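# Move bottle LB from refrigerator bin to bench

## Task

Two bottles sit in a bin inside the refrigerator. If one is marked LB, lift that one out and set it upright on the bench, make sure the other bottle is still upright in the refrigerator, and close the refrigerator door. If neither bottle is marked LB, leave both where they are, close the door, and press the CALL key on the operator panel until it latches down. A wrong CALL press cannot be undone.

## Robot and tools

Robot: two UR-type arms, left_arm and right_arm, each on its own carriage on one shared floor track. left_rail carries left_arm and is always the carriage toward +y; right_rail carries right_arm. Each arm ends in a two-finger 140 mm gripper. left_arm's fingers can fold when pushed, so grip with the outer quarter of its pads (near the tips) and avoid pressing the tips into surfaces. right_arm's fingers are rigid.

Scene frame: fixed to the table. Table top is z = 0, +z up, +x is the direction the arms face, +y is to their left. The track runs along y at x = 0, with y = 0 at its middle. The table edge is at x = 0.17 m. An arm's base sits at x = 0, y = its carriage's position_m, z = 0.04 m. Positions are in metres and velocities in m/s and rad/s. Orientation is a wxyz quaternion. Printed hand positions may be off by a few centimetres, more at long reach.

execute_actions takes actions, a list with at most one action, and an optional cameras list (names, ["all"] or []). An empty actions list sends nothing and returns images of all cameras.

An action object can hold these keys:
- rows: up to 15 rows, each applied for one control step of 1/30 s.
- steps: duration, 1 to 450 steps (default 15, at least one per row).
- until: stop conditions.
- left_rail / right_rail: carriage commands.

Each row is one flat list of 18 numbers, all in [-1, 1], covering both arms even if only one moves. In order:
- left_arm, six joint offsets: shoulder pan, shoulder lift, elbow, wrist 1, wrist 2, wrist 3.
- left_arm gripper: position, force_limit, speed.
- right_arm: the same nine numbers.

The joint numbers are offsets, not poses. They are measured from that arm's Joint targets as they stood when the action began, not from the previous row, so sending the same offset in a later call moves the joint further. Scale: 1.0 equals 1.481 rad for the shoulder pan and shoulder lift, and 2.222 rad for the elbow and the three wrists. Stated joint ranges are ±6.283 rad, except the elbow at ±3.142. A call asking more than 0.010 rad beyond a range is refused. A joint clipped at its end reports "joint sent to its limit".

Joint target speed is capped (2.09 rad/s for the shoulders, 3.14 for the others), and motion lags commands by about 0.2 s. Big moves may therefore need several calls, so give them enough steps. After the rows end, each arm keeps heading to its last row's target.

Gripper numbers are absolute commands, not offsets:
- position: +1 is fully open (140 mm); the pads meet near -0.8; -1 closes until blocked.
- force_limit: -1 is about 14 N, 0 is about 40 N, +1 is about 58 N.
- speed: -1 is about 30 mm/s, +1 is about 250 mm/s. Faster closing grips harder.

To leave a gripper unchanged, resend its previous three numbers. After closing, check that object_status is 2 (stopped while closing). The other values are 0 moving, 1 blocked while opening, 3 reached target or pads met. position_measured is in counts: 3 is open, 230 is pads touching.

Carriages: position_m is an absolute place on the track: left_rail -0.8 to 1.5 m, right_rail -1.5 to 0.8 m. You can also set speed_m_s (0.01 to 1) and acceleration_factor (0.1 to 1), or send {"stop": true}. After sending a position, wait with an action like {"steps": n, "until": {"left_rail": {"position_status": ["!=", "moving"]}}}. Let it arrive before placing the gripper at a scene point. Keep the carriages at least 0.78 m apart. A drive carries its arm along unchanged. position_status reads moving, done, contact_stop, time_out, stopped, stopped_with_arm, stopped_for_other_arm or stopped_for_other_carriage. position_answer reads taken or not_taken; if not_taken, resend once it stands still. until can also use {"all": {"status": "ended"}} or {"any": {"status": "ended"}}, and numeric fields need a comparison such as [">=", 0.5].

Results include:
- Joint positions and Joint velocities: per arm, the rail in m, then the six joints in rad.
- Joint targets: the base that the next offsets count from.
- Joint torques, Tool commands, end-effector pose and velocity.
- Wrist force and torque in the gripper's own axes. Pushing on a surface reads as force into the arm.

The gripper's fingers point along its +z axis and close along its y axis. end_effector_position is the point between the closed pads; the fingertips extend roughly 9 to 33 mm beyond it depending on opening. "joint command not followed" means the clearance check blocked or changed targets. If an arm is pushing on something, command its targets back past its measured joint positions.

Other tools:
- zoom_image: camera (cam_high, cam_bench_left, cam_bench_mid, cam_bench_right, cam_left_wrist, cam_right_wrist) and region [x0, y0, x1, y1] in pixels of the latest image, at most 504 by 504. Use it to read bottle letters.
- zero_wrist_force(arm): tares that arm's wrist sensor.
- read_manual: licence text only.
- finished_scene: ends the scene permanently.

Avoid the following:
- Dropping or releasing moving parts, and anything falling off the table or onto the track or the strip beside it.
- Hitting fixed things or slamming the door.
- Arm-to-arm contact, including a gripper closing on the other arm's fingers.
- Forces near 150 N, or joint torques at their limits (elbow 132 N m, wrists 47.5 N m); either one halts the arm for 10 s.
- Heavy twisting loads on the gripper, and holding loads or stretched poses long enough to overheat the motors.
- Pressing CALL when an LB bottle exists.

Each tool is called after "Request:" as name([rows], argument=value, ...), one row to a line, values as JSON.

## Session

Request:
execute_actions(actions=[])

Scene clock: 0.00 s.
left_arm: end_effector_position=(+0.3563, +1.4026, +0.5790) position_measured=3 object_status=3 end_effector_quat_wxyz=(+0.000, +0.000, +1.000, +0.000) | right_arm: end_effector_position=(+0.3563, -1.3054, +0.5790) position_measured=3 object_status=3 end_effector_quat_wxyz=(+0.000, +0.000, +1.000, +0.000)
Joint positions: left_arm=[1.324 -0.281 -2.157 1.821 -1.235 -1.571 -0.28] | right_arm=[-1.384 -0.281 -2.157 1.821 -1.235 -1.571 -0.28]
Joint velocities: within noise
Joint torques (N m): no reading
Wrist force (N): no reading
Wrist torque (N m): no reading
Wrist force, peak (N): no reading
Joint targets: left_arm=[1.324 -0.281 -2.157 1.821 -1.235 -1.571 -0.280] | right_arm=[-1.384 -0.281 -2.157 1.821 -1.235 -1.571 -0.280]
Tool commands: left_gripper/position=+1.0 left_gripper/force_limit=+1.0 left_gripper/speed=+1.0 right_gripper/position=+1.0 right_gripper/force_limit=+1.0 right_gripper/speed=+1.0
left_rail: position_m=1.324 position_status=done
right_rail: position_m=-1.384 position_status=done

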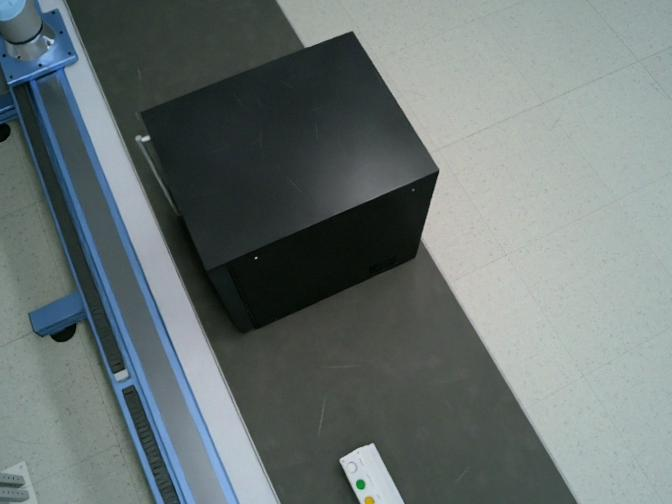

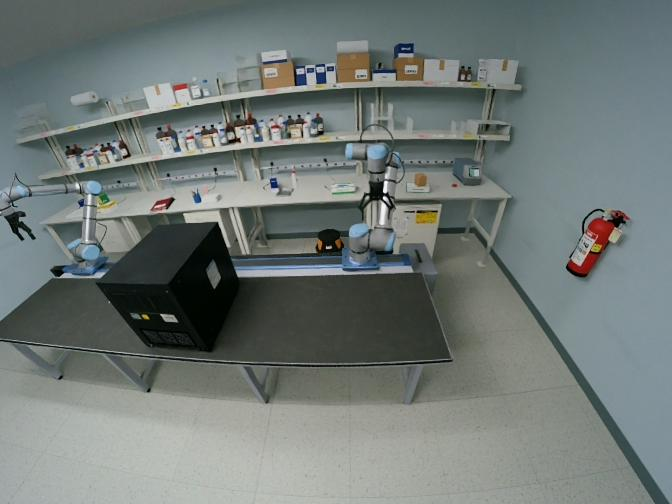

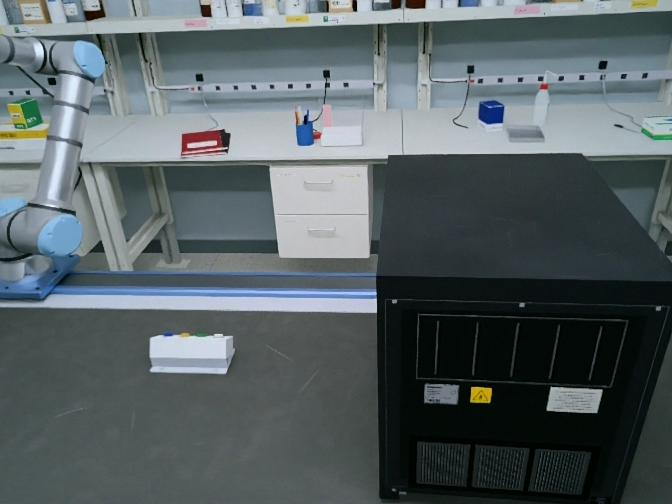

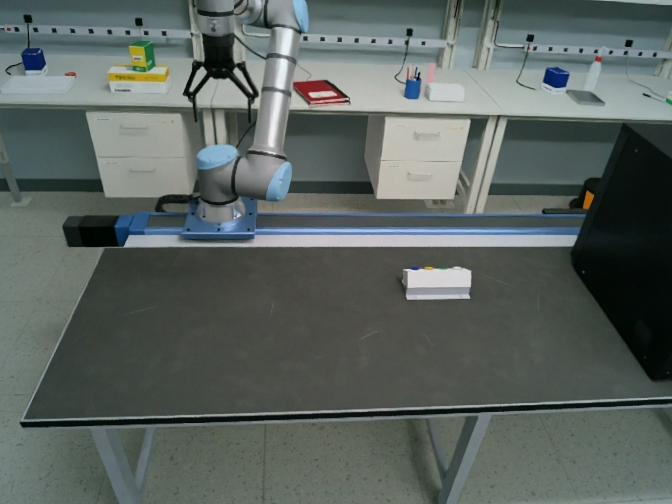

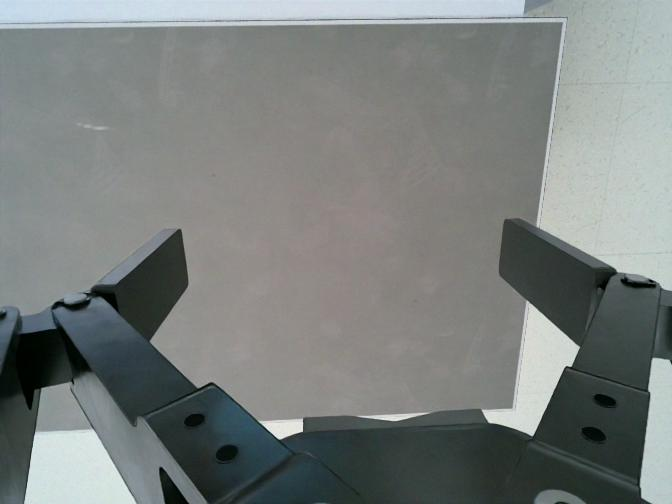

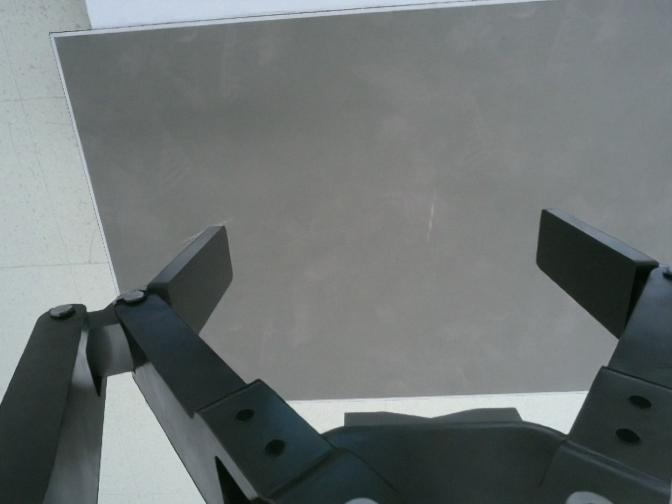

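Request:
zoom_image(camera="cam_high", region=[100, 20, 300, 340])

Request:
zoom_image(camera="cam_high", region=[300, 420, 440, 504])

Request:
zoom_image(camera="cam_bench_right", region=[380, 110, 672, 400])

Scaled by 1.575 from the camera's 672x504 image, which has a finer 960x720 frame.

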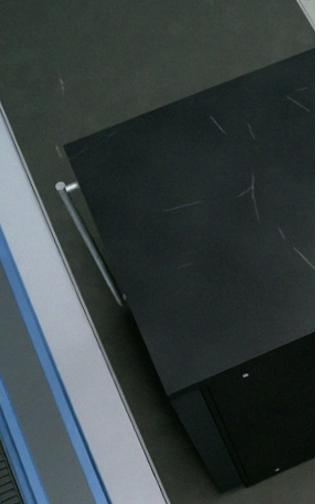

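Scaled by 3.600 from the camera's 672x504 image, which has a finer 960x720 frame.

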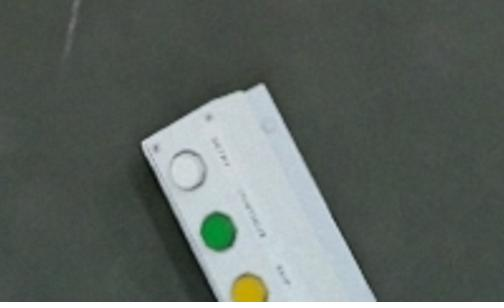

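Scaled by 1.726 from the camera's 672x504 image, which has a finer 960x720 frame.

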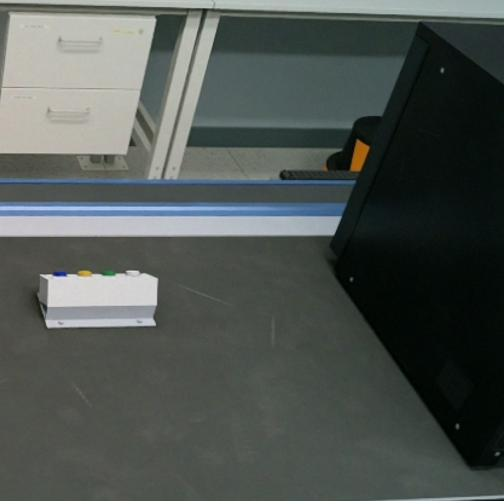

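Request:
execute_actions([
  {"rows": [[-1.0,0.4537,0.0905,0.3137,0.3479,0.126,1,1,1,0,0,0,0,0,0,1,1,1]], "steps": 30},
])

Request:
execute_actions([
  {"rows": [[-0.5273,0,0,0,0,0,1,1,1,0,0,0,0,0,0,1,1,1]], "steps": 90, "left_rail": {"position_m": 0.9}, "until": {"left_rail": {"position_status": ["!=", "moving"]}}},
], cameras=["cam_left_wrist", "cam_high"])

Scene clock: 16.80 s.
left_arm: end_effector_position=(+0.3476, +0.9515, +0.4186) position_measured=3 object_status=3 end_effector_quat_wxyz=(-0.211, +0.675, +0.212, +0.675) | right_arm: end_effector_position=(+0.3563, -1.3054, +0.5790) position_measured=3 object_status=3 end_effector_quat_wxyz=(+0.000, +0.000, +1.000, +0.000)
Joint positions: left_arm=[1.324 -1.762 -1.485 2.022 -0.538 -0.798 -0.001] | right_arm=[-1.384 -0.281 -2.157 1.821 -1.235 -1.571 -0.281]
Joint torques (N m): left_arm=[-10.22 -32.67 -35.88 5.53 2.69 3.7] | right_arm=[-1.1 0.06 -50.05 -4.74 -0.28 0.39]
Wrist force (N): left_arm=[0.1 0.9 0.8] | right_arm=[-0.1 -0.2 0.0]
Wrist torque (N m): left_arm=[0.01 -0.19 0.23] | right_arm=[-0.05 0.02 0.00]
Wrist force, peak (N): left_arm=[17.5 9.8 -35.7] | right_arm=[-0.9 -1.0 0.0]
Joint targets: left_arm=[1.324 -1.762 -1.485 2.022 -0.538 -0.798 -0.001] | right_arm=[-1.384 -0.281 -2.157 1.821 -1.235 -1.571 -0.280]
left_rail: position_m=1.324 position_status=done
right_rail: position_m=-1.384 position_status=done

Scene clock: 18.87 s.
left_arm: end_effector_position=(-0.0156, +0.3906, +0.4186) position_measured=3 object_status=3 end_effector_quat_wxyz=(+0.062, +0.705, -0.061, +0.704) | right_arm: end_effector_position=(+0.3563, -1.3054, +0.5790) position_measured=3 object_status=3 end_effector_quat_wxyz=(+0.000, +0.000, +1.000, +0.000)
Joint positions: left_arm=[0.9 -2.543 -1.485 2.022 -0.538 -0.798 -0.001] | right_arm=[-1.384 -0.281 -2.157 1.821 -1.235 -1.571 -0.281]
Joint torques (N m): left_arm=[-12.39 -59.99 -29.49 4.64 -2.83 3.11] | right_arm=[-1.6 1.97 -50.78 -4.59 -0.18 0.69]
Wrist force (N): left_arm=[0.1 0.7 0.6] | right_arm=[-0.6 -0.8 -0.2]
Wrist torque (N m): left_arm=[-0.02 -0.22 0.22] | right_arm=[-0.20 0.12 0.01]
Wrist force, peak (N): left_arm=[0.0 3.7 16.3] | right_arm=[-0.6 -1.0 0.6]
Joint targets: left_arm=[0.900 -2.543 -1.485 2.022 -0.538 -0.798 -0.001] | right_arm=[-1.384 -0.281 -2.157 1.821 -1.235 -1.571 -0.280]
left_rail: position_m=0.900 position_status=done
right_rail: position_m=-1.384 position_status=done
camera_calibration:
cam_left_wrist: T_world_to_cam=[[-0.224165, -0.974423, -0.0157955, 0.390631], [-0.328738, 0.0908641, -0.94004, 0.349291], [0.917432, -0.205532, -0.340699, 0.422149], [0, 0, 0, 1]] pos_world=[-0.184901, 0.435667, 0.478343]
Images, in order (width x height): cam_high 672x504, cam_left_wrist 672x504.

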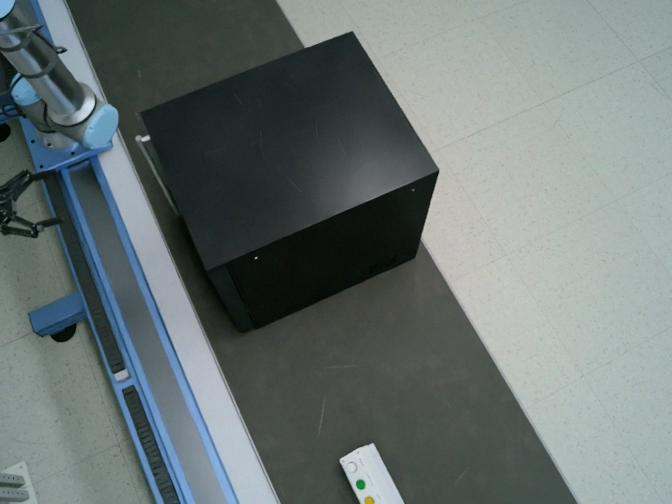

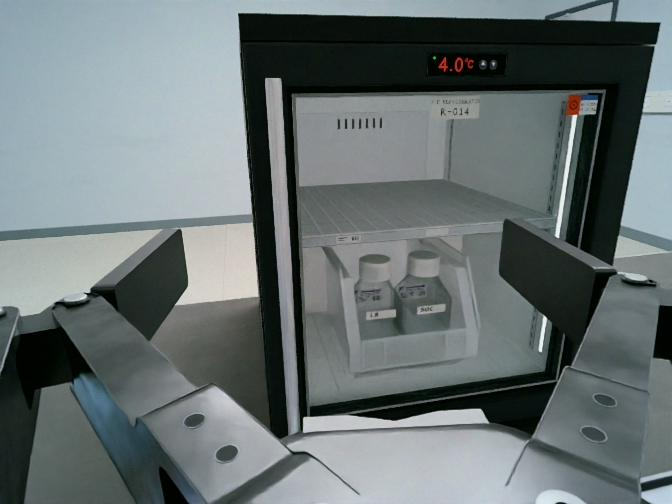

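Request:
zoom_image(camera="cam_left_wrist", region=[300, 220, 520, 400])

Request:
zoom_image(camera="cam_left_wrist", region=[230, 10, 400, 180])

Request:
zoom_image(camera="cam_left_wrist", region=[230, 250, 400, 440])

Scaled by 2.291 from the camera's 672x504 image, which has a finer 960x720 frame.

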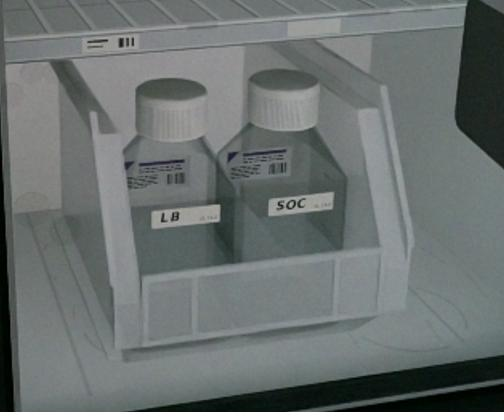

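Scaled by 2.965 from the camera's 672x504 image, which has a finer 960x720 frame.

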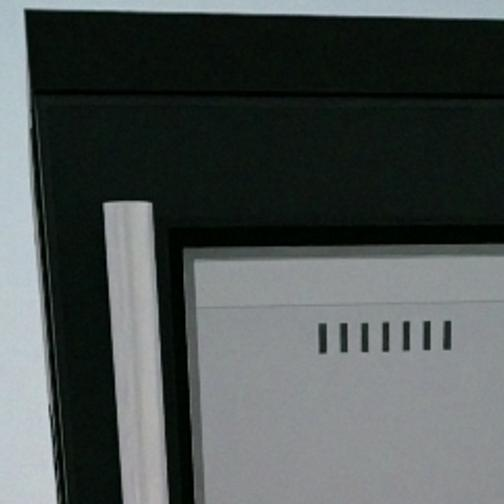

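Scaled by 2.653 from the camera's 672x504 image, which has a finer 960x720 frame.

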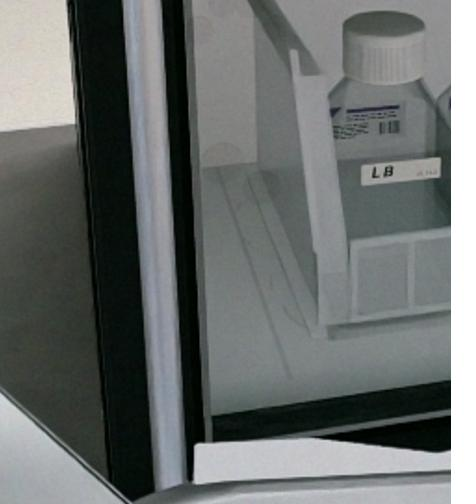

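Request:
execute_actions([
  {"rows": [[0.166,0.004,0.0336,-0.0359,0.0322,0,-0.1,0,0.5,0,0,0,0,0,0,1,1,1]], "steps": 24},
], cameras=["cam_left_wrist"])

Scene clock: 25.27 s.
left_arm: end_effector_position=(+0.1240, +0.3939, +0.3799) position_measured=141 object_status=3 end_effector_quat_wxyz=(+0.000, +0.707, +0.000, +0.707) | right_arm: end_effector_position=(+0.3563, -1.3054, +0.5790) position_measured=3 object_status=3 end_effector_quat_wxyz=(+0.000, +0.000, +1.000, +0.000)
Joint positions: left_arm=[0.9 -2.297 -1.479 2.097 -0.618 -0.726 -0.001] | right_arm=[-1.384 -0.281 -2.157 1.821 -1.235 -1.571 -0.281]
Joint torques (N m): left_arm=[7.71 -30.85 -26.57 -0.72 2.69 1.4] | right_arm=[-1.42 1.13 -50.31 -4.77 -0.17 0.42]
Wrist force (N): left_arm=[0.3 0.9 0.6] | right_arm=[-0.4 -0.8 0.1]
Wrist torque (N m): left_arm=[0.08 -0.25 0.25] | right_arm=[-0.20 0.07 0.00]
Wrist force, peak (N): left_arm=[8.2 0.1 -18.0] | right_arm=[-0.3 -1.3 -0.1]
Joint targets: left_arm=[0.900 -2.297 -1.479 2.097 -0.618 -0.726 -0.001] | right_arm=[-1.384 -0.281 -2.157 1.821 -1.235 -1.571 -0.280]
left_rail: position_m=0.900 position_status=done
right_rail: position_m=-1.384 position_status=done
camera_calibration:
cam_left_wrist: T_world_to_cam=[[-0.0517172, -0.998527, -0.016407, 0.412829], [-0.338925, 0.0330033, -0.940234, 0.382647], [0.939391, -0.0430656, -0.340132, 0.214598], [0, 0, 0, 1]] pos_world=[-0.050552, 0.408834, 0.439543]
Images, in order (width x height): cam_left_wrist 672x504.

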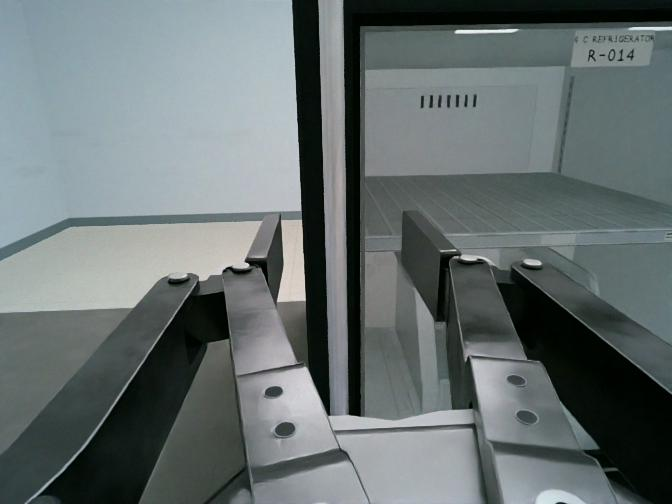

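Request:
execute_actions([
  {"rows": [[0.011,-0.0035,0.0025,0,0.007,0,-0.1,0,0.5,0,0,0,0,0,0,1,1,1],[0.027,-0.0087,0.0063,-0.0005,0.018,0,-0.1,0,0.5,0,0,0,0,0,0,1,1,1],[0.048,-0.0157,0.0113,-0.001,0.032,0,-0.1,0,0.5,0,0,0,0,0,0,1,1,1],[0.07,-0.0226,0.0163,-0.0013,0.046,0,-0.1,0,0.5,0,0,0,0,0,0,1,1,1],[0.088,-0.0285,0.0206,-0.0016,0.0585,0,-0.1,0,0.5,0,0,0,0,0,0,1,1,1],[0.1,-0.0325,0.0235,-0.0018,0.067,0,-0.1,0,0.5,0,0,0,0,0,0,1,1,1],[0.1066,-0.0348,0.0251,-0.0019,0.0711,0,-0.1,0,0.5,0,0,0,0,0,0,1,1,1]], "steps": 16},
], cameras=["cam_left_wrist"])

Scene clock: 27.03 s.
left_arm: end_effector_position=(+0.2239, +0.3940, +0.3800) position_measured=141 object_status=3 end_effector_quat_wxyz=(+0.000, +0.707, +0.000, +0.707) | right_arm: end_effector_position=(+0.3563, -1.3054, +0.5790) position_measured=3 object_status=3 end_effector_quat_wxyz=(+0.000, +0.000, +1.000, +0.000)
Joint positions: left_arm=[0.9 -2.139 -1.53 2.152 -0.622 -0.568 -0.001] | right_arm=[-1.384 -0.281 -2.157 1.821 -1.235 -1.571 -0.281]
Joint torques (N m): left_arm=[8.59 -52.88 -28.28 -0.87 2.41 0.9] | right_arm=[-1.93 1.55 -50.93 -4.57 0.02 0.24]
Wrist force (N): left_arm=[0.2 1.1 0.7] | right_arm=[-0.2 -0.6 0.3]
Wrist torque (N m): left_arm=[0.00 -0.24 0.27] | right_arm=[-0.14 0.04 0.00]
Wrist force, peak (N): left_arm=[0.6 1.1 5.5] | right_arm=[-0.6 -1.1 0.1]
Joint targets: left_arm=[0.900 -2.139 -1.530 2.152 -0.622 -0.568 -0.001] | right_arm=[-1.384 -0.281 -2.157 1.821 -1.235 -1.571 -0.280]
left_rail: position_m=0.900 position_status=done
right_rail: position_m=-1.384 position_status=done
camera_calibration:
cam_left_wrist: T_world_to_cam=[[-0.0517172, -0.998527, -0.016407, 0.417999], [-0.338925, 0.0330033, -0.940234, 0.416694], [0.939391, -0.0430656, -0.340132, 0.12082], [0, 0, 0, 1]] pos_world=[0.049348, 0.408834, 0.439743]
Images, in order (width x height): cam_left_wrist 672x504.

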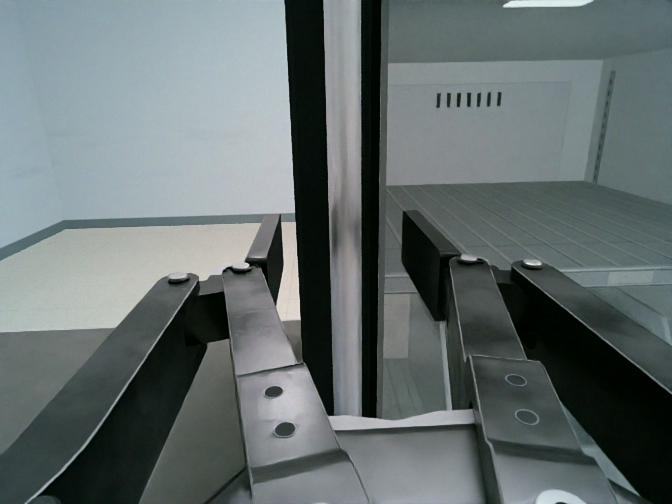

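Request:
execute_actions([
  {"rows": [[0,0,0,0,0,0,-1,0,-0.8,0,0,0,0,0,0,1,1,1]], "steps": 60},
], cameras=["cam_left_wrist"])

Scene clock: 44.30 s.
left_arm: end_effector_position=(+0.2240, +0.3939, +0.3800) position_measured=210 object_status=2 end_effector_quat_wxyz=(+0.000, +0.707, +0.000, +0.707) | right_arm: end_effector_position=(+0.3563, -1.3054, +0.5790) position_measured=3 object_status=3 end_effector_quat_wxyz=(+0.000, +0.000, +1.000, +0.000)
Joint positions: left_arm=[0.9 -2.139 -1.53 2.152 -0.622 -0.568 -0.001] | right_arm=[-1.384 -0.281 -2.157 1.821 -1.235 -1.571 -0.281]
Joint torques (N m): left_arm=[8.91 -54.06 -28.68 7.82 -11.14 -1.44] | right_arm=[-2.2 1.11 -51.71 -4.72 -0.07 0.87]
Wrist force (N): left_arm=[-1.5 28.8 2.7] | right_arm=[-0.4 -0.5 0.2]
Wrist torque (N m): left_arm=[-0.59 -0.29 0.15] | right_arm=[-0.11 0.09 -0.01]
Wrist force, peak (N): left_arm=[-1.8 29.0 2.6] | right_arm=[-0.2 -1.4 -0.3]
Joint targets: left_arm=[0.900 -2.139 -1.530 2.152 -0.622 -0.568 -0.001] | right_arm=[-1.384 -0.281 -2.157 1.821 -1.235 -1.571 -0.280]
left_rail: position_m=0.900 position_status=done
right_rail: position_m=-1.384 position_status=done
camera_calibration:
cam_left_wrist: T_world_to_cam=[[-0.0517172, -0.998527, -0.016407, 0.418004], [-0.338925, 0.0330033, -0.940234, 0.416728], [0.939391, -0.0430656, -0.340132, 0.120726], [0, 0, 0, 1]] pos_world=[0.049448, 0.408834, 0.439743]
Images, in order (width x height): cam_left_wrist 672x504.

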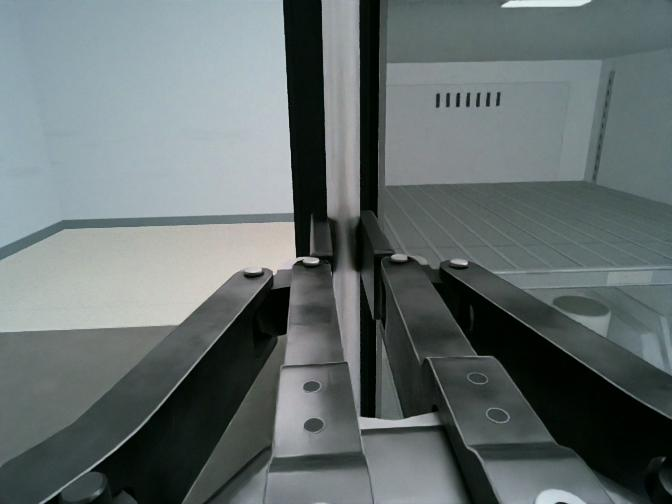

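Request:
execute_actions([
  {"rows": [[-0.002,0.001,-0.0007,0,-0.0012,0,-1,0,-0.8,0,0,0,0,0,0,1,1,1],[-0.005,0.0027,-0.002,0.0001,-0.0033,0,-1,0,-0.8,0,0,0,0,0,0,1,1,1],[-0.01,0.0054,-0.0039,0.0003,-0.0067,0,-1,0,-0.8,0,0,0,0,0,0,1,1,1],[-0.016,0.0087,-0.0062,0.0004,-0.0107,0,-1,0,-0.8,0,0,0,0,0,0,1,1,1],[-0.022,0.012,-0.0086,0.0006,-0.0147,0,-1,0,-0.8,0,0,0,0,0,0,1,1,1],[-0.028,0.0152,-0.0109,0.0008,-0.0187,0,-1,0,-0.8,0,0,0,0,0,0,1,1,1],[-0.033,0.0179,-0.0129,0.0009,-0.022,0,-1,0,-0.8,0,0,0,0,0,0,1,1,1],[-0.038,0.0207,-0.0148,0.001,-0.0254,0,-1,0,-0.8,0,0,0,0,0,0,1,1,1],[-0.0415,0.0226,-0.0162,0.0011,-0.0277,0,-1,0,-0.8,0,0,0,0,0,0,1,1,1],[-0.0434,0.0236,-0.0169,0.0012,-0.029,0,-1,0,-0.8,0,0,0,0,0,0,1,1,1]], "steps": 20},
], cameras=["cam_left_wrist"])

Scene clock: 46.30 s.
left_arm: end_effector_position=(+0.1787, +0.3847, +0.3800) position_measured=210 object_status=2 end_effector_quat_wxyz=(+0.000, +0.707, +0.000, +0.707) end_effector_velocity=(-0.001, -0.001, +0.000) end_effector_angular_velocity=(-0.002, +0.000, +0.001) | right_arm: end_effector_position=(+0.3563, -1.3054, +0.5790) position_measured=3 object_status=3 end_effector_quat_wxyz=(+0.000, +0.000, +1.000, +0.000)
Joint positions: left_arm=[0.9 -2.203 -1.495 2.115 -0.619 -0.633 -0.001] | right_arm=[-1.384 -0.281 -2.157 1.821 -1.235 -1.571 -0.281]
Joint velocities: left_arm=[-0.001 -0.001 0 0 0 -0.002 -0.001] | right_arm=[within noise]
Joint torques (N m): left_arm=[-18.17 -22.42 -67.46 -1.07 18.07 -1.27] | right_arm=[-0.69 0.87 -52.01 -4.58 -0.25 0.89]
Wrist force (N): left_arm=[8.7 -53.2 -9.1] | right_arm=[-0.2 -0.7 0.2]
Wrist torque (N m): left_arm=[1.50 -0.07 0.24] | right_arm=[-0.16 0.05 0.00]
Wrist force, peak (N): left_arm=[8.7 -53.2 -9.1] | right_arm=[-0.6 -0.9 -0.2]
Joint targets: left_arm=[0.900 -2.203 -1.495 2.115 -0.619 -0.633 -0.001] | right_arm=[-1.384 -0.281 -2.157 1.821 -1.235 -1.571 -0.280]
left_rail: position_m=0.900 position_status=done
right_rail: position_m=-1.384 position_status=done
camera_calibration:
cam_left_wrist: T_world_to_cam=[[-0.0515248, -0.998536, -0.0164762, 0.406406], [-0.338901, 0.0330018, -0.940243, 0.401591], [0.93941, -0.042862, -0.340106, 0.162754], [0, 0, 0, 1]] pos_world=[0.00414749, 0.399534, 0.439643]
Images, in order (width x height): cam_left_wrist 672x504.

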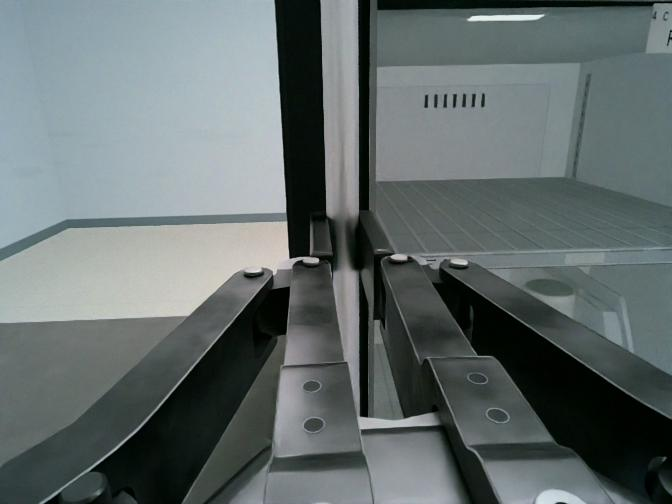

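Request:
execute_actions([
  {"rows": [[-0.0008,-0.001,0.0008,0,-0.0005,0,-1,0,-0.8,0,0,0,0,0,0,1,1,1],[-0.00155,-0.0021,0.00153,-0.0001,-0.00104,0,-1,0,-0.8,0,0,0,0,0,0,1,1,1]], "steps": 10},
])

Scene clock: 47.57 s.
left_arm: end_effector_position=(+0.1786, +0.3863, +0.3800) position_measured=210 object_status=2 end_effector_quat_wxyz=(+0.000, +0.707, +0.000, +0.707) | right_arm: end_effector_position=(+0.3563, -1.3054, +0.5790) position_measured=3 object_status=3 end_effector_quat_wxyz=(+0.000, +0.000, +1.000, +0.000)
Joint positions: left_arm=[0.9 -2.206 -1.498 2.118 -0.62 -0.635 -0.001] | right_arm=[-1.384 -0.281 -2.157 1.821 -1.235 -1.571 -0.281]
Joint torques (N m): left_arm=[-13.26 -56.18 -26.8 -0.6 -2.62 -0.91] | right_arm=[-2.01 1.2 -52.4 -4.71 -0.28 1.06]
Wrist force (N): left_arm=[0.4 0.9 0.8] | right_arm=[-0.5 -0.4 0.1]
Wrist torque (N m): left_arm=[0.24 -0.22 0.24] | right_arm=[-0.10 0.10 0.00]
Wrist force, peak (N): left_arm=[9.1 -56.9 -9.9] | right_arm=[-0.3 -1.2 -0.1]
Joint targets: left_arm=[0.900 -2.206 -1.499 2.118 -0.620 -0.635 -0.001] | right_arm=[-1.384 -0.281 -2.157 1.821 -1.235 -1.571 -0.280]
left_rail: position_m=0.900 position_status=done
right_rail: position_m=-1.384 position_status=done

Request:
execute_actions([
  {"rows": [[-0.0017,0.0031,-0.0022,0.0002,-0.0027,0,-1,0,-0.8,0,0,0,0,0,0,1,1,1],[-0.0049,0.0093,-0.0068,0.0006,-0.0079,0,-1,0,-0.8,0,0,0,0,0,0,1,1,1],[-0.0091,0.0179,-0.0132,0.0013,-0.0150,0,-1,0,-0.8,0,0,0,0,0,0,1,1,1],[-0.0136,0.0282,-0.0210,0.0022,-0.0232,0,-1,0,-0.8,0,0,0,0,0,0,1,1,1],[-0.0180,0.0394,-0.0297,0.0034,-0.0316,0,-1,0,-0.8,0,0,0,0,0,0,1,1,1],[-0.0220,0.0507,-0.0386,0.0048,-0.0397,0,-1,0,-0.8,0,0,0,0,0,0,1,1,1],[-0.0252,0.0614,-0.0471,0.0063,-0.0470,0,-1,0,-0.8,0,0,0,0,0,0,1,1,1],[-0.0276,0.0705,-0.0545,0.0076,-0.0529,0,-1,0,-0.8,0,0,0,0,0,0,1,1,1],[-0.0292,0.0771,-0.0600,0.0086,-0.0571,0,-1,0,-0.8,0,0,0,0,0,0,1,1,1],[-0.0299,0.0805,-0.0628,0.0092,-0.0592,0,-1,0,-0.8,0,0,0,0,0,0,1,1,1]], "steps": 18},
], cameras=["cam_left_wrist"])

Scene clock: 50.60 s.
left_arm: end_effector_position=(+0.1052, +0.3625, +0.3800) position_measured=210 object_status=2 end_effector_quat_wxyz=(-0.031, +0.706, +0.031, +0.707) | right_arm: end_effector_position=(+0.3563, -1.3054, +0.5790) position_measured=3 object_status=3 end_effector_quat_wxyz=(+0.000, +0.000, +1.000, +0.000)
Joint positions: left_arm=[0.9 -2.25 -1.379 1.979 -0.599 -0.766 -0.001] | right_arm=[-1.384 -0.281 -2.157 1.821 -1.235 -1.571 -0.281]
Joint torques (N m): left_arm=[-12.33 -38.98 -52.45 3.63 1.54 -1.56] | right_arm=[-2.41 1.38 -52.08 -4.74 0.12 0.7]
Wrist force (N): left_arm=[5.5 -11.4 -0.6] | right_arm=[-0.4 -1.0 0.0]
Wrist torque (N m): left_arm=[0.17 -0.14 0.13] | right_arm=[-0.23 0.08 0.00]
Wrist force, peak (N): left_arm=[-4.7 -28.6 -10.9] | right_arm=[-0.6 -1.1 0.2]
Joint targets: left_arm=[0.900 -2.250 -1.379 1.979 -0.599 -0.767 -0.001] | right_arm=[-1.384 -0.281 -2.157 1.821 -1.235 -1.571 -0.280]
left_rail: position_m=0.900 position_status=done
right_rail: position_m=-1.384 position_status=done
camera_calibration:
cam_left_wrist: T_world_to_cam=[[0.03546, -0.999233, -0.0166196, 0.371694], [-0.340326, 0.00356214, -0.940301, 0.388284], [0.939639, 0.0389991, -0.339939, 0.201099], [0, 0, 0, 1]] pos_world=[-0.069997, 0.362183, 0.439643]
Images, in order (width x height): cam_left_wrist 672x504.

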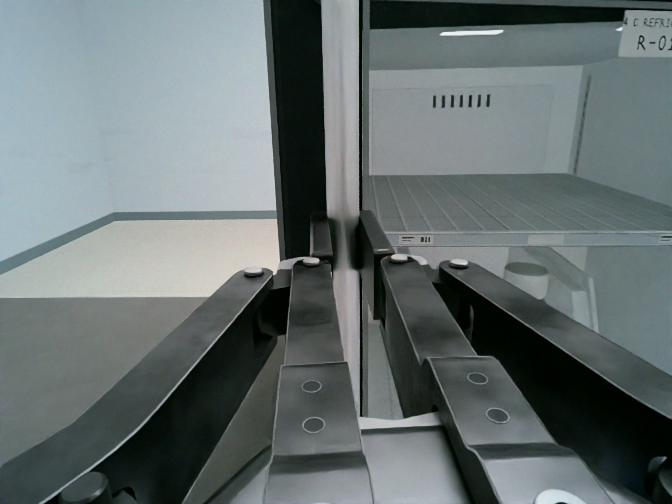

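Request:
execute_actions([
  {"rows": [[-0.0011,0.0029,-0.0024,0.0005,-0.0017,0,-1,0,-0.8,0,0,0,0,0,0,1,1,1],[-0.0032,0.0088,-0.0073,0.0014,-0.0050,0,-1,0,-0.8,0,0,0,0,0,0,1,1,1],[-0.0062,0.0176,-0.0147,0.0030,-0.0097,0,-1,0,-0.8,0,0,0,0,0,0,1,1,1],[-0.0093,0.0281,-0.0237,0.0050,-0.0151,0,-1,0,-0.8,0,0,0,0,0,0,1,1,1],[-0.0125,0.0402,-0.0343,0.0075,-0.0210,0,-1,0,-0.8,0,0,0,0,0,0,1,1,1],[-0.0156,0.0540,-0.0465,0.0106,-0.0273,0,-1,0,-0.8,0,0,0,0,0,0,1,1,1],[-0.0181,0.0681,-0.0593,0.0139,-0.0333,0,-1,0,-0.8,0,0,0,0,0,0,1,1,1],[-0.0203,0.0840,-0.0739,0.0179,-0.0395,0,-1,0,-0.8,0,0,0,0,0,0,1,1,1],[-0.0217,0.0985,-0.0875,0.0219,-0.0446,0,-1,0,-0.8,0,0,0,0,0,0,1,1,1],[-0.0226,0.1133,-0.1016,0.0261,-0.0495,0,-1,0,-0.8,0,0,0,0,0,0,1,1,1],[-0.0229,0.1266,-0.1144,0.0301,-0.0535,0,-1,0,-0.8,0,0,0,0,0,0,1,1,1],[-0.0228,0.1384,-0.1259,0.0338,-0.0567,0,-1,0,-0.8,0,0,0,0,0,0,1,1,1],[-0.0225,0.1486,-0.1360,0.0371,-0.0593,0,-1,0,-0.8,0,0,0,0,0,0,1,1,1],[-0.0221,0.1554,-0.1429,0.0393,-0.0610,0,-1,0,-0.8,0,0,0,0,0,0,1,1,1],[-0.0219,0.1589,-0.1463,0.0405,-0.0618,0,-1,0,-0.8,0,0,0,0,0,0,1,1,1]], "steps": 22},
], cameras=["cam_left_wrist"])

Scene clock: 53.47 s.
left_arm: end_effector_position=(-0.0251, +0.2815, +0.3799) position_measured=210 object_status=2 end_effector_quat_wxyz=(-0.068, +0.704, +0.068, +0.704) | right_arm: end_effector_position=(+0.3563, -1.3054, +0.5790) position_measured=3 object_status=3 end_effector_quat_wxyz=(+0.000, +0.000, +1.000, +0.000)
Joint positions: left_arm=[0.9 -2.282 -1.144 1.654 -0.509 -0.904 -0.001] | right_arm=[-1.384 -0.281 -2.157 1.821 -1.235 -1.571 -0.281]
Joint torques (N m): left_arm=[-2.2 -53.28 -52.13 1.18 7.05 -1.36] | right_arm=[-1.87 1.23 -52.73 -4.73 -0.14 1.34]
Wrist force (N): left_arm=[14.6 -25.6 -11.1] | right_arm=[-0.6 -0.3 0.2]
Wrist torque (N m): left_arm=[0.60 0.10 0.23] | right_arm=[-0.08 0.13 -0.01]
Wrist force, peak (N): left_arm=[3.0 -40.2 -26.0] | right_arm=[-0.4 -1.1 0.5]
Joint targets: left_arm=[0.900 -2.282 -1.144 1.654 -0.509 -0.904 -0.001] | right_arm=[-1.384 -0.281 -2.157 1.821 -1.235 -1.571 -0.280]
left_rail: position_m=0.900 position_status=done
right_rail: position_m=-1.384 position_status=done
camera_calibration:
cam_left_wrist: T_world_to_cam=[[0.139989, -0.99001, -0.0168141, 0.295427], [-0.338637, -0.0319126, -0.940376, 0.354115], [0.930445, 0.137336, -0.339722, 0.298698], [0, 0, 0, 1]] pos_world=[-0.199362, 0.262755, 0.439443]
Images, in order (width x height): cam_left_wrist 672x504.

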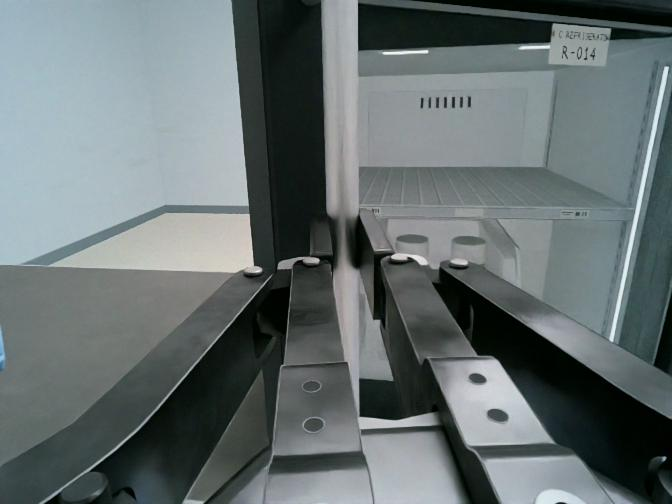

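Request:
execute_actions([
  {"rows": [[0.0001,0.0038,-0.0038,0.0013,-0.0010,0,-1,0,-0.8,0,0,0,0,0,0,1,1,1],[0.0004,0.0113,-0.0115,0.0039,-0.0029,0,-1,0,-0.8,0,0,0,0,0,0,1,1,1],[0.0010,0.0215,-0.0219,0.0075,-0.0054,0,-1,0,-0.8,0,0,0,0,0,0,1,1,1],[0.0019,0.0345,-0.0352,0.0122,-0.0083,0,-1,0,-0.8,0,0,0,0,0,0,1,1,1],[0.0032,0.0489,-0.0503,0.0177,-0.0113,0,-1,0,-0.8,0,0,0,0,0,0,1,1,1],[0.0049,0.0650,-0.0673,0.0239,-0.0145,0,-1,0,-0.8,0,0,0,0,0,0,1,1,1],[0.0069,0.0813,-0.0848,0.0305,-0.0173,0,-1,0,-0.8,0,0,0,0,0,0,1,1,1],[0.0091,0.0964,-0.1012,0.0369,-0.0198,0,-1,0,-0.8,0,0,0,0,0,0,1,1,1],[0.0114,0.1104,-0.1166,0.0429,-0.0218,0,-1,0,-0.8,0,0,0,0,0,0,1,1,1],[0.0133,0.1218,-0.1291,0.0478,-0.0233,0,-1,0,-0.8,0,0,0,0,0,0,1,1,1],[0.0149,0.1304,-0.1387,0.0517,-0.0244,0,-1,0,-0.8,0,0,0,0,0,0,1,1,1],[0.0157,0.1347,-0.1435,0.0536,-0.0249,0,-1,0,-0.8,0,0,0,0,0,0,1,1,1]], "steps": 19},
], cameras=["cam_left_wrist"])

Scene clock: 60.47 s.
left_arm: end_effector_position=(-0.1012, +0.1950, +0.3798) position_measured=210 object_status=2 end_effector_quat_wxyz=(-0.095, +0.700, +0.096, +0.701) | right_arm: end_effector_position=(+0.3563, -1.3054, +0.5790) position_measured=3 object_status=3 end_effector_quat_wxyz=(+0.000, +0.000, +1.000, +0.000)
Joint positions: left_arm=[0.9 -2.259 -0.944 1.335 -0.39 -0.959 -0.001] | right_arm=[-1.384 -0.281 -2.157 1.821 -1.235 -1.571 -0.281]
Joint torques (N m): left_arm=[7.41 -78.61 -53.94 3.12 -2.8 -1.31] | right_arm=[-2.39 -0.35 -52.92 -4.7 -0.32 1.04]
Wrist force (N): left_arm=[7.6 -0.1 3.3] | right_arm=[0.1 -0.6 -0.2]
Wrist torque (N m): left_arm=[0.07 0.04 0.14] | right_arm=[-0.13 -0.02 0.00]
Wrist force, peak (N): left_arm=[17.4 -28.2 -15.9] | right_arm=[-1.1 -0.9 -0.6]
Joint targets: left_arm=[0.900 -2.259 -0.944 1.335 -0.390 -0.959 -0.001] | right_arm=[-1.384 -0.281 -2.157 1.821 -1.235 -1.571 -0.280]
left_rail: position_m=0.900 position_status=done
right_rail: position_m=-1.384 position_status=done
camera_calibration:
cam_left_wrist: T_world_to_cam=[[0.217301, -0.975963, -0.0166237, 0.225504], [-0.33514, -0.0586029, -0.940344, 0.331122], [0.916767, 0.209909, -0.339819, 0.365858], [0, 0, 0, 1]] pos_world=[-0.273437, 0.162691, 0.439442]
Images, in order (width x height): cam_left_wrist 672x504.

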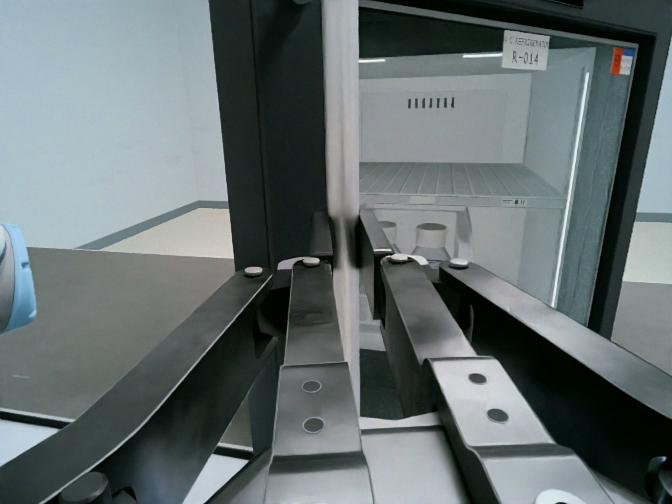

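Request:
execute_actions([
  {"rows": [[0.0008,0.0043,-0.0048,0.0019,-0.0005,0,-1,0,-0.8,0,0,0,0,0,0,1,1,1],[0.0024,0.0129,-0.0144,0.0059,-0.0016,0,-1,0,-0.8,0,0,0,0,0,0,1,1,1],[0.0047,0.0246,-0.0277,0.0113,-0.0029,0,-1,0,-0.8,0,0,0,0,0,0,1,1,1],[0.0076,0.0396,-0.0448,0.0184,-0.0045,0,-1,0,-0.8,0,0,0,0,0,0,1,1,1],[0.0110,0.0565,-0.0643,0.0267,-0.0061,0,-1,0,-0.8,0,0,0,0,0,0,1,1,1],[0.0148,0.0755,-0.0864,0.0362,-0.0078,0,-1,0,-0.8,0,0,0,0,0,0,1,1,1],[0.0189,0.0950,-0.1094,0.0461,-0.0094,0,-1,0,-0.8,0,0,0,0,0,0,1,1,1],[0.0227,0.1133,-0.1312,0.0557,-0.0107,0,-1,0,-0.8,0,0,0,0,0,0,1,1,1],[0.0263,0.1304,-0.1517,0.0648,-0.0118,0,-1,0,-0.8,0,0,0,0,0,0,1,1,1],[0.0293,0.1443,-0.1685,0.0724,-0.0126,0,-1,0,-0.8,0,0,0,0,0,0,1,1,1],[0.0316,0.1549,-0.1814,0.0782,-0.0132,0,-1,0,-0.8,0,0,0,0,0,0,1,1,1],[0.0328,0.1603,-0.1879,0.0811,-0.0135,0,-1,0,-0.8,0,0,0,0,0,0,1,1,1]], "steps": 20},
], cameras=["cam_left_wrist", "cam_high"])

Scene clock: 62.60 s.
left_arm: end_effector_position=(-0.1520, +0.0905, +0.3795) position_measured=210 object_status=2 end_effector_quat_wxyz=(-0.123, +0.696, +0.123, +0.697) end_effector_velocity=(+0.000, +0.000, +0.001) end_effector_angular_velocity=(-0.003, +0.001, +0.000) | right_arm: end_effector_position=(+0.3563, -1.3054, +0.5790) position_measured=3 object_status=3 end_effector_quat_wxyz=(+0.000, +0.000, +1.000, +0.000)
Joint positions: left_arm=[0.9 -2.211 -0.707 0.918 -0.21 -0.989 -0.001] | right_arm=[-1.384 -0.281 -2.157 1.821 -1.235 -1.571 -0.281]
Joint velocities: left_arm=[0.001 0 0 -0.003 0.001 0 -0.001] | right_arm=[within noise]
Joint torques (N m): left_arm=[6.12 -102.56 -60.54 7.49 -3.1 -1.23] | right_arm=[-2.25 1.42 -53.91 -4.35 -0.19 1.58]
Wrist force (N): left_arm=[-5.8 1.5 5.4] | right_arm=[-0.4 -0.4 0.0]
Wrist torque (N m): left_arm=[0.03 -0.50 0.14] | right_arm=[-0.09 0.08 0.00]
Wrist force, peak (N): left_arm=[32.7 -38.1 -33.2] | right_arm=[-0.2 -1.2 0.3]
Joint targets: left_arm=[0.900 -2.211 -0.707 0.917 -0.210 -0.989 -0.001] | right_arm=[-1.384 -0.281 -2.157 1.821 -1.235 -1.571 -0.280]
left_rail: position_m=0.900 position_status=done
right_rail: position_m=-1.384 position_status=done
camera_calibration:
cam_left_wrist: T_world_to_cam=[[0.293198, -0.955905, -0.0167524, 0.144272], [-0.329466, -0.0845745, -0.940372, 0.310918], [0.897489, 0.281234, -0.339735, 0.424881], [0, 0, 0, 1]] pos_world=[-0.32119, 0.0447152, 0.439143]
Images, in order (width x height): cam_high 672x504, cam_left_wrist 672x504.

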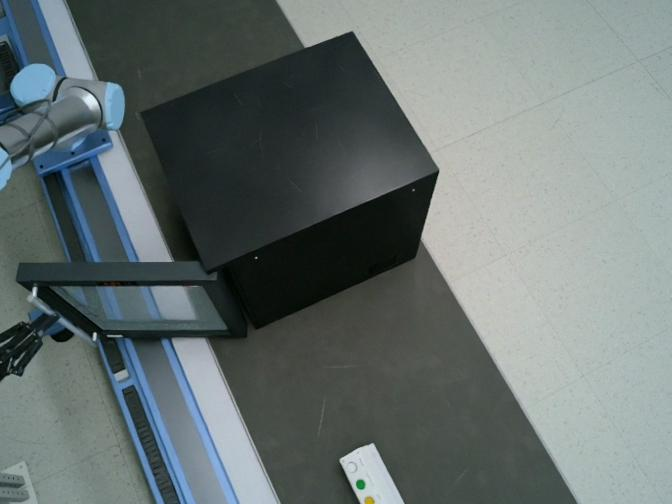

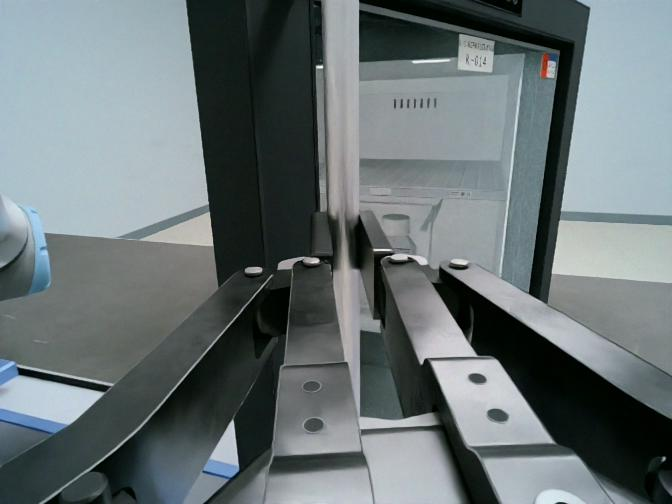

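Request:
execute_actions([
  {"rows": [[0,0,0,0,0,0,-0.1,0,0.3,0,0,0,0,0,0,1,1,1]], "steps": 12},
])

Request:
execute_actions([
  {"rows": [[-0.002,0.006,-0.008,0.004,-0.001,0,-0.1,0,0.3,0,0,0,0,0,0,1,1,1],[-0.006,0.022,-0.027,0.013,-0.004,0,-0.1,0,0.3,0,0,0,0,0,0,1,1,1],[-0.0136,0.0467,-0.0582,0.0271,-0.009,0,-0.1,0,0.3,0,0,0,0,0,0,1,1,1],[-0.0212,0.0714,-0.0894,0.0412,-0.014,0,-0.1,0,0.3,0,0,0,0,0,0,1,1,1],[-0.0252,0.0874,-0.1084,0.0502,-0.017,0,-0.1,0,0.3,0,0,0,0,0,0,1,1,1],[-0.0272,0.0934,-0.1164,0.0542,-0.0181,0,-0.1,0,0.3,0,0,0,0,0,0,1,1,1]], "steps": 14},
], cameras=["cam_left_wrist"])

Scene clock: 70.33 s.
left_arm: end_effector_position=(-0.1521, +0.0906, +0.3796) position_measured=141 object_status=0 end_effector_quat_wxyz=(-0.123, +0.696, +0.123, +0.697) | right_arm: end_effector_position=(+0.3563, -1.3054, +0.5790) position_measured=3 object_status=3 end_effector_quat_wxyz=(+0.000, +0.000, +1.000, +0.000)
Joint positions: left_arm=[0.9 -2.211 -0.707 0.917 -0.21 -0.989 -0.001] | right_arm=[-1.384 -0.281 -2.157 1.821 -1.235 -1.571 -0.281]
Joint torques (N m): left_arm=[-6.72 -112.17 -49.52 0.4 0.6 -1.34] | right_arm=[-2.51 2.56 -53.81 -4.45 -0.19 1.09]
Wrist force (N): left_arm=[3.2 -4.0 2.7] | right_arm=[-0.6 -1.1 0.5]
Wrist torque (N m): left_arm=[-1.01 -0.87 0.31] | right_arm=[-0.26 0.13 0.00]
Wrist force, peak (N): left_arm=[-7.5 3.3 7.3] | right_arm=[-0.5 -1.4 -0.2]
Joint targets: left_arm=[0.900 -2.211 -0.707 0.917 -0.210 -0.989 -0.001] | right_arm=[-1.384 -0.281 -2.157 1.821 -1.235 -1.571 -0.280]
left_rail: position_m=0.900 position_status=done
right_rail: position_m=-1.384 position_status=done

Scene clock: 71.20 s.
left_arm: end_effector_position=(-0.2271, +0.0632, +0.3795) position_measured=141 object_status=3 end_effector_quat_wxyz=(-0.123, +0.696, +0.123, +0.697) | right_arm: end_effector_position=(+0.3563, -1.3054, +0.5790) position_measured=3 object_status=3 end_effector_quat_wxyz=(+0.000, +0.000, +1.000, +0.000)
Joint positions: left_arm=[0.9 -2.251 -0.569 0.659 -0.089 -1.029 -0.001] | right_arm=[-1.384 -0.281 -2.157 1.821 -1.235 -1.571 -0.281]
Joint torques (N m): left_arm=[-11.04 -108.53 -60.2 5.95 -2.62 -1.35] | right_arm=[0.11 1.13 -54.44 -4.59 -0.48 1.23]
Wrist force (N): left_arm=[3.2 -4.4 2.2] | right_arm=[-0.3 -0.5 0.1]
Wrist torque (N m): left_arm=[-1.07 -0.96 0.26] | right_arm=[-0.11 0.06 0.00]
Wrist force, peak (N): left_arm=[3.6 -3.5 8.8] | right_arm=[-0.4 -1.0 0.3]
Joint targets: left_arm=[0.900 -2.251 -0.569 0.659 -0.089 -1.029 -0.001] | right_arm=[-1.384 -0.281 -2.157 1.821 -1.235 -1.571 -0.280]
left_rail: position_m=0.900 position_status=done
right_rail: position_m=-1.384 position_status=done
camera_calibration:
cam_left_wrist: T_world_to_cam=[[0.293181, -0.955911, -0.0167159, 0.140173], [-0.329345, -0.0845665, -0.940415, 0.283932], [0.897539, 0.281218, -0.339618, 0.499929], [0, 0, 0, 1]] pos_world=[-0.39629, 0.0174153, 0.439142]
Images, in order (width x height): cam_left_wrist 672x504.

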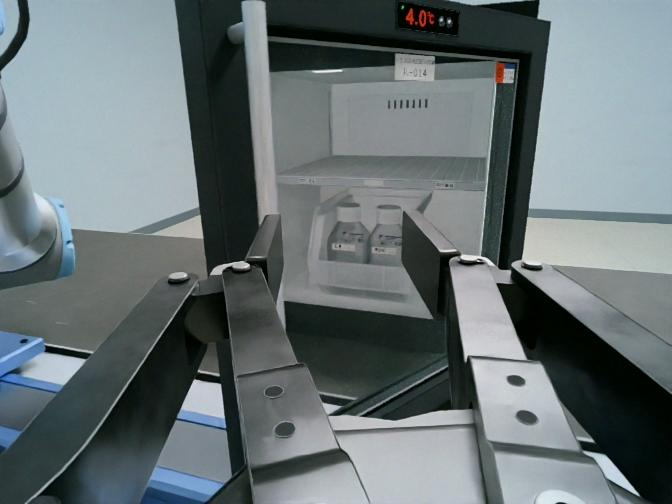

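Request:
execute_actions(actions=[], cameras=["cam_left_wrist", "cam_high"])

Scene clock: 71.67 s.
left_arm: end_effector_position=(-0.2272, +0.0631, +0.3795) position_measured=141 object_status=3 end_effector_quat_wxyz=(-0.123, +0.696, +0.123, +0.697) | right_arm: end_effector_position=(+0.3563, -1.3054, +0.5790) position_measured=3 object_status=3 end_effector_quat_wxyz=(+0.000, +0.000, +1.000, +0.000)
Joint positions: left_arm=[0.9 -2.251 -0.569 0.659 -0.089 -1.029 -0.001] | right_arm=[-1.384 -0.281 -2.157 1.821 -1.235 -1.571 -0.281]
Joint velocities: within noise
Joint torques (N m): left_arm=[-10.37 -107.32 -58.34 6.09 -2.48 -0.84] | right_arm=[-1.11 2 -54.36 -4.74 -0.29 1.41]
Wrist force (N): left_arm=[3.0 -4.1 2.5] | right_arm=[-0.1 -0.7 0.0]
Wrist torque (N m): left_arm=[-1.02 -0.92 0.26] | right_arm=[-0.15 0.02 -0.01]
Wrist force, peak (N): left_arm=[3.0 -4.2 2.8] | right_arm=[-0.7 -1.0 -0.1]
Joint targets: left_arm=[0.900 -2.251 -0.569 0.659 -0.089 -1.029 -0.001] | right_arm=[-1.384 -0.281 -2.157 1.821 -1.235 -1.571 -0.280]
Tool commands: left_gripper/position=-0.1 left_gripper/force_limit=+0.0 left_gripper/speed=+0.3 right_gripper/position=+1.0 right_gripper/force_limit=+1.0 right_gripper/speed=+1.0
left_rail: position_m=0.900 position_status=done
right_rail: position_m=-1.384 position_status=done
camera_calibration:
cam_left_wrist: T_world_to_cam=[[0.293181, -0.955911, -0.0167159, 0.140077], [-0.329345, -0.0845665, -0.940415, 0.283924], [0.897539, 0.281218, -0.339618, 0.499957], [0, 0, 0, 1]] pos_world=[-0.39629, 0.0173153, 0.439142]
Images, in order (width x height): cam_high 672x504, cam_left_wrist 672x504.

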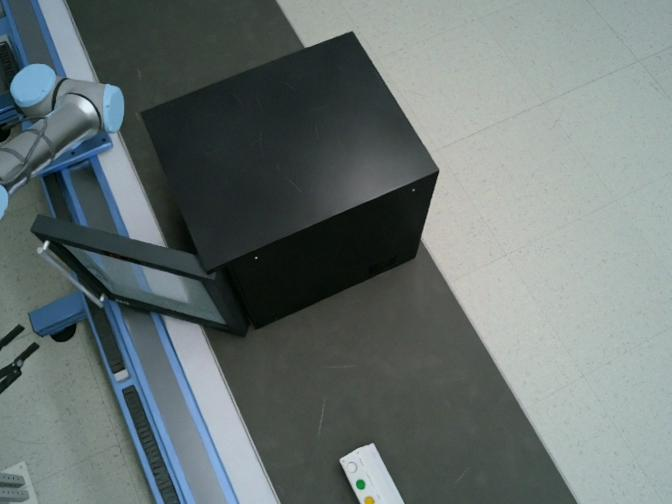

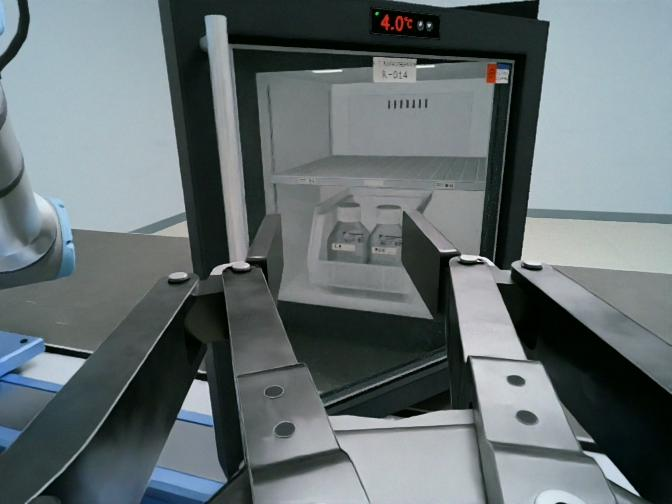

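Request:
execute_actions(actions=[], cameras=["cam_left_wrist", "cam_high"])

Scene clock: 78.60 s.
left_arm: end_effector_position=(-0.2272, +0.0631, +0.3795) position_measured=141 object_status=3 end_effector_quat_wxyz=(-0.123, +0.696, +0.123, +0.697) | right_arm: end_effector_position=(+0.3563, -1.3054, +0.5790) position_measured=3 object_status=3 end_effector_quat_wxyz=(+0.000, +0.000, +1.000, +0.000)
Joint positions: left_arm=[0.9 -2.251 -0.569 0.659 -0.089 -1.029 -0.001] | right_arm=[-1.384 -0.281 -2.157 1.821 -1.235 -1.571 -0.28]
Joint velocities: within noise
Joint torques (N m): left_arm=[-11.41 -109.75 -58.13 6.17 -2.73 -1.26] | right_arm=[-2.3 1.9 -54.71 -4.68 -0.53 1.7]
Wrist force (N): left_arm=[2.9 -4.4 2.4] | right_arm=[0.2 -0.8 -0.1]
Wrist torque (N m): left_arm=[-1.09 -0.88 0.26] | right_arm=[-0.18 -0.04 0.00]
Wrist force, peak (N): left_arm=[3.2 -4.4 2.9] | right_arm=[-0.1 -1.3 -0.2]
Joint targets: left_arm=[0.900 -2.251 -0.569 0.659 -0.089 -1.029 -0.001] | right_arm=[-1.384 -0.281 -2.157 1.821 -1.235 -1.571 -0.280]
Tool commands: left_gripper/position=-0.1 left_gripper/force_limit=+0.0 left_gripper/speed=+0.3 right_gripper/position=+1.0 right_gripper/force_limit=+1.0 right_gripper/speed=+1.0
left_rail: position_m=0.900 position_status=done
right_rail: position_m=-1.384 position_status=done
camera_calibration:
cam_left_wrist: T_world_to_cam=[[0.293181, -0.955911, -0.0167159, 0.140077], [-0.329345, -0.0845665, -0.940415, 0.283924], [0.897539, 0.281218, -0.339618, 0.499957], [0, 0, 0, 1]] pos_world=[-0.39629, 0.0173153, 0.439142]
Images, in order (width x height): cam_high 672x504, cam_left_wrist 672x504.

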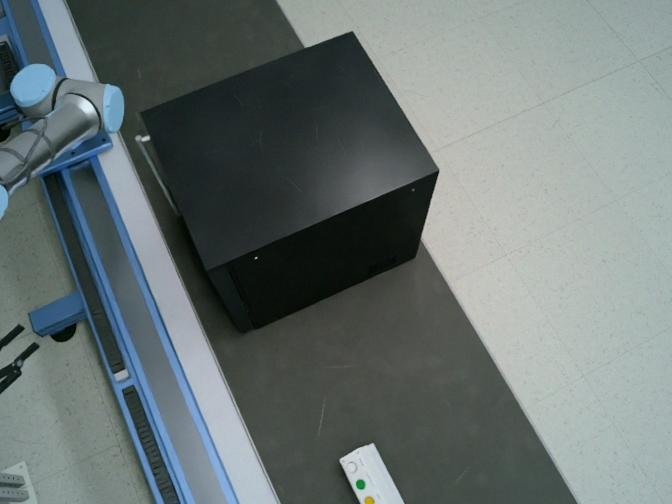

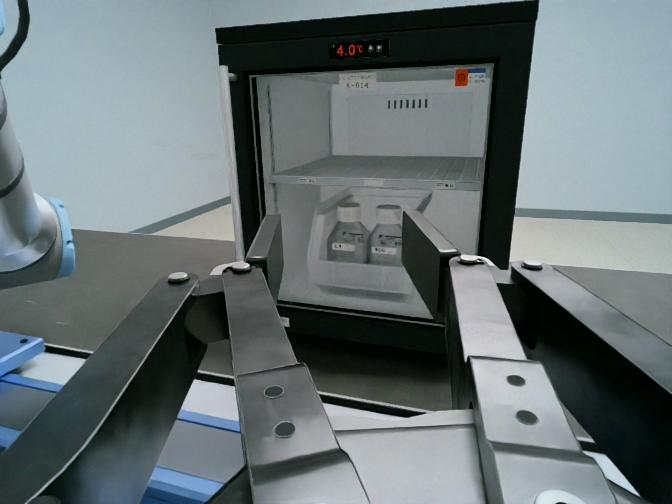

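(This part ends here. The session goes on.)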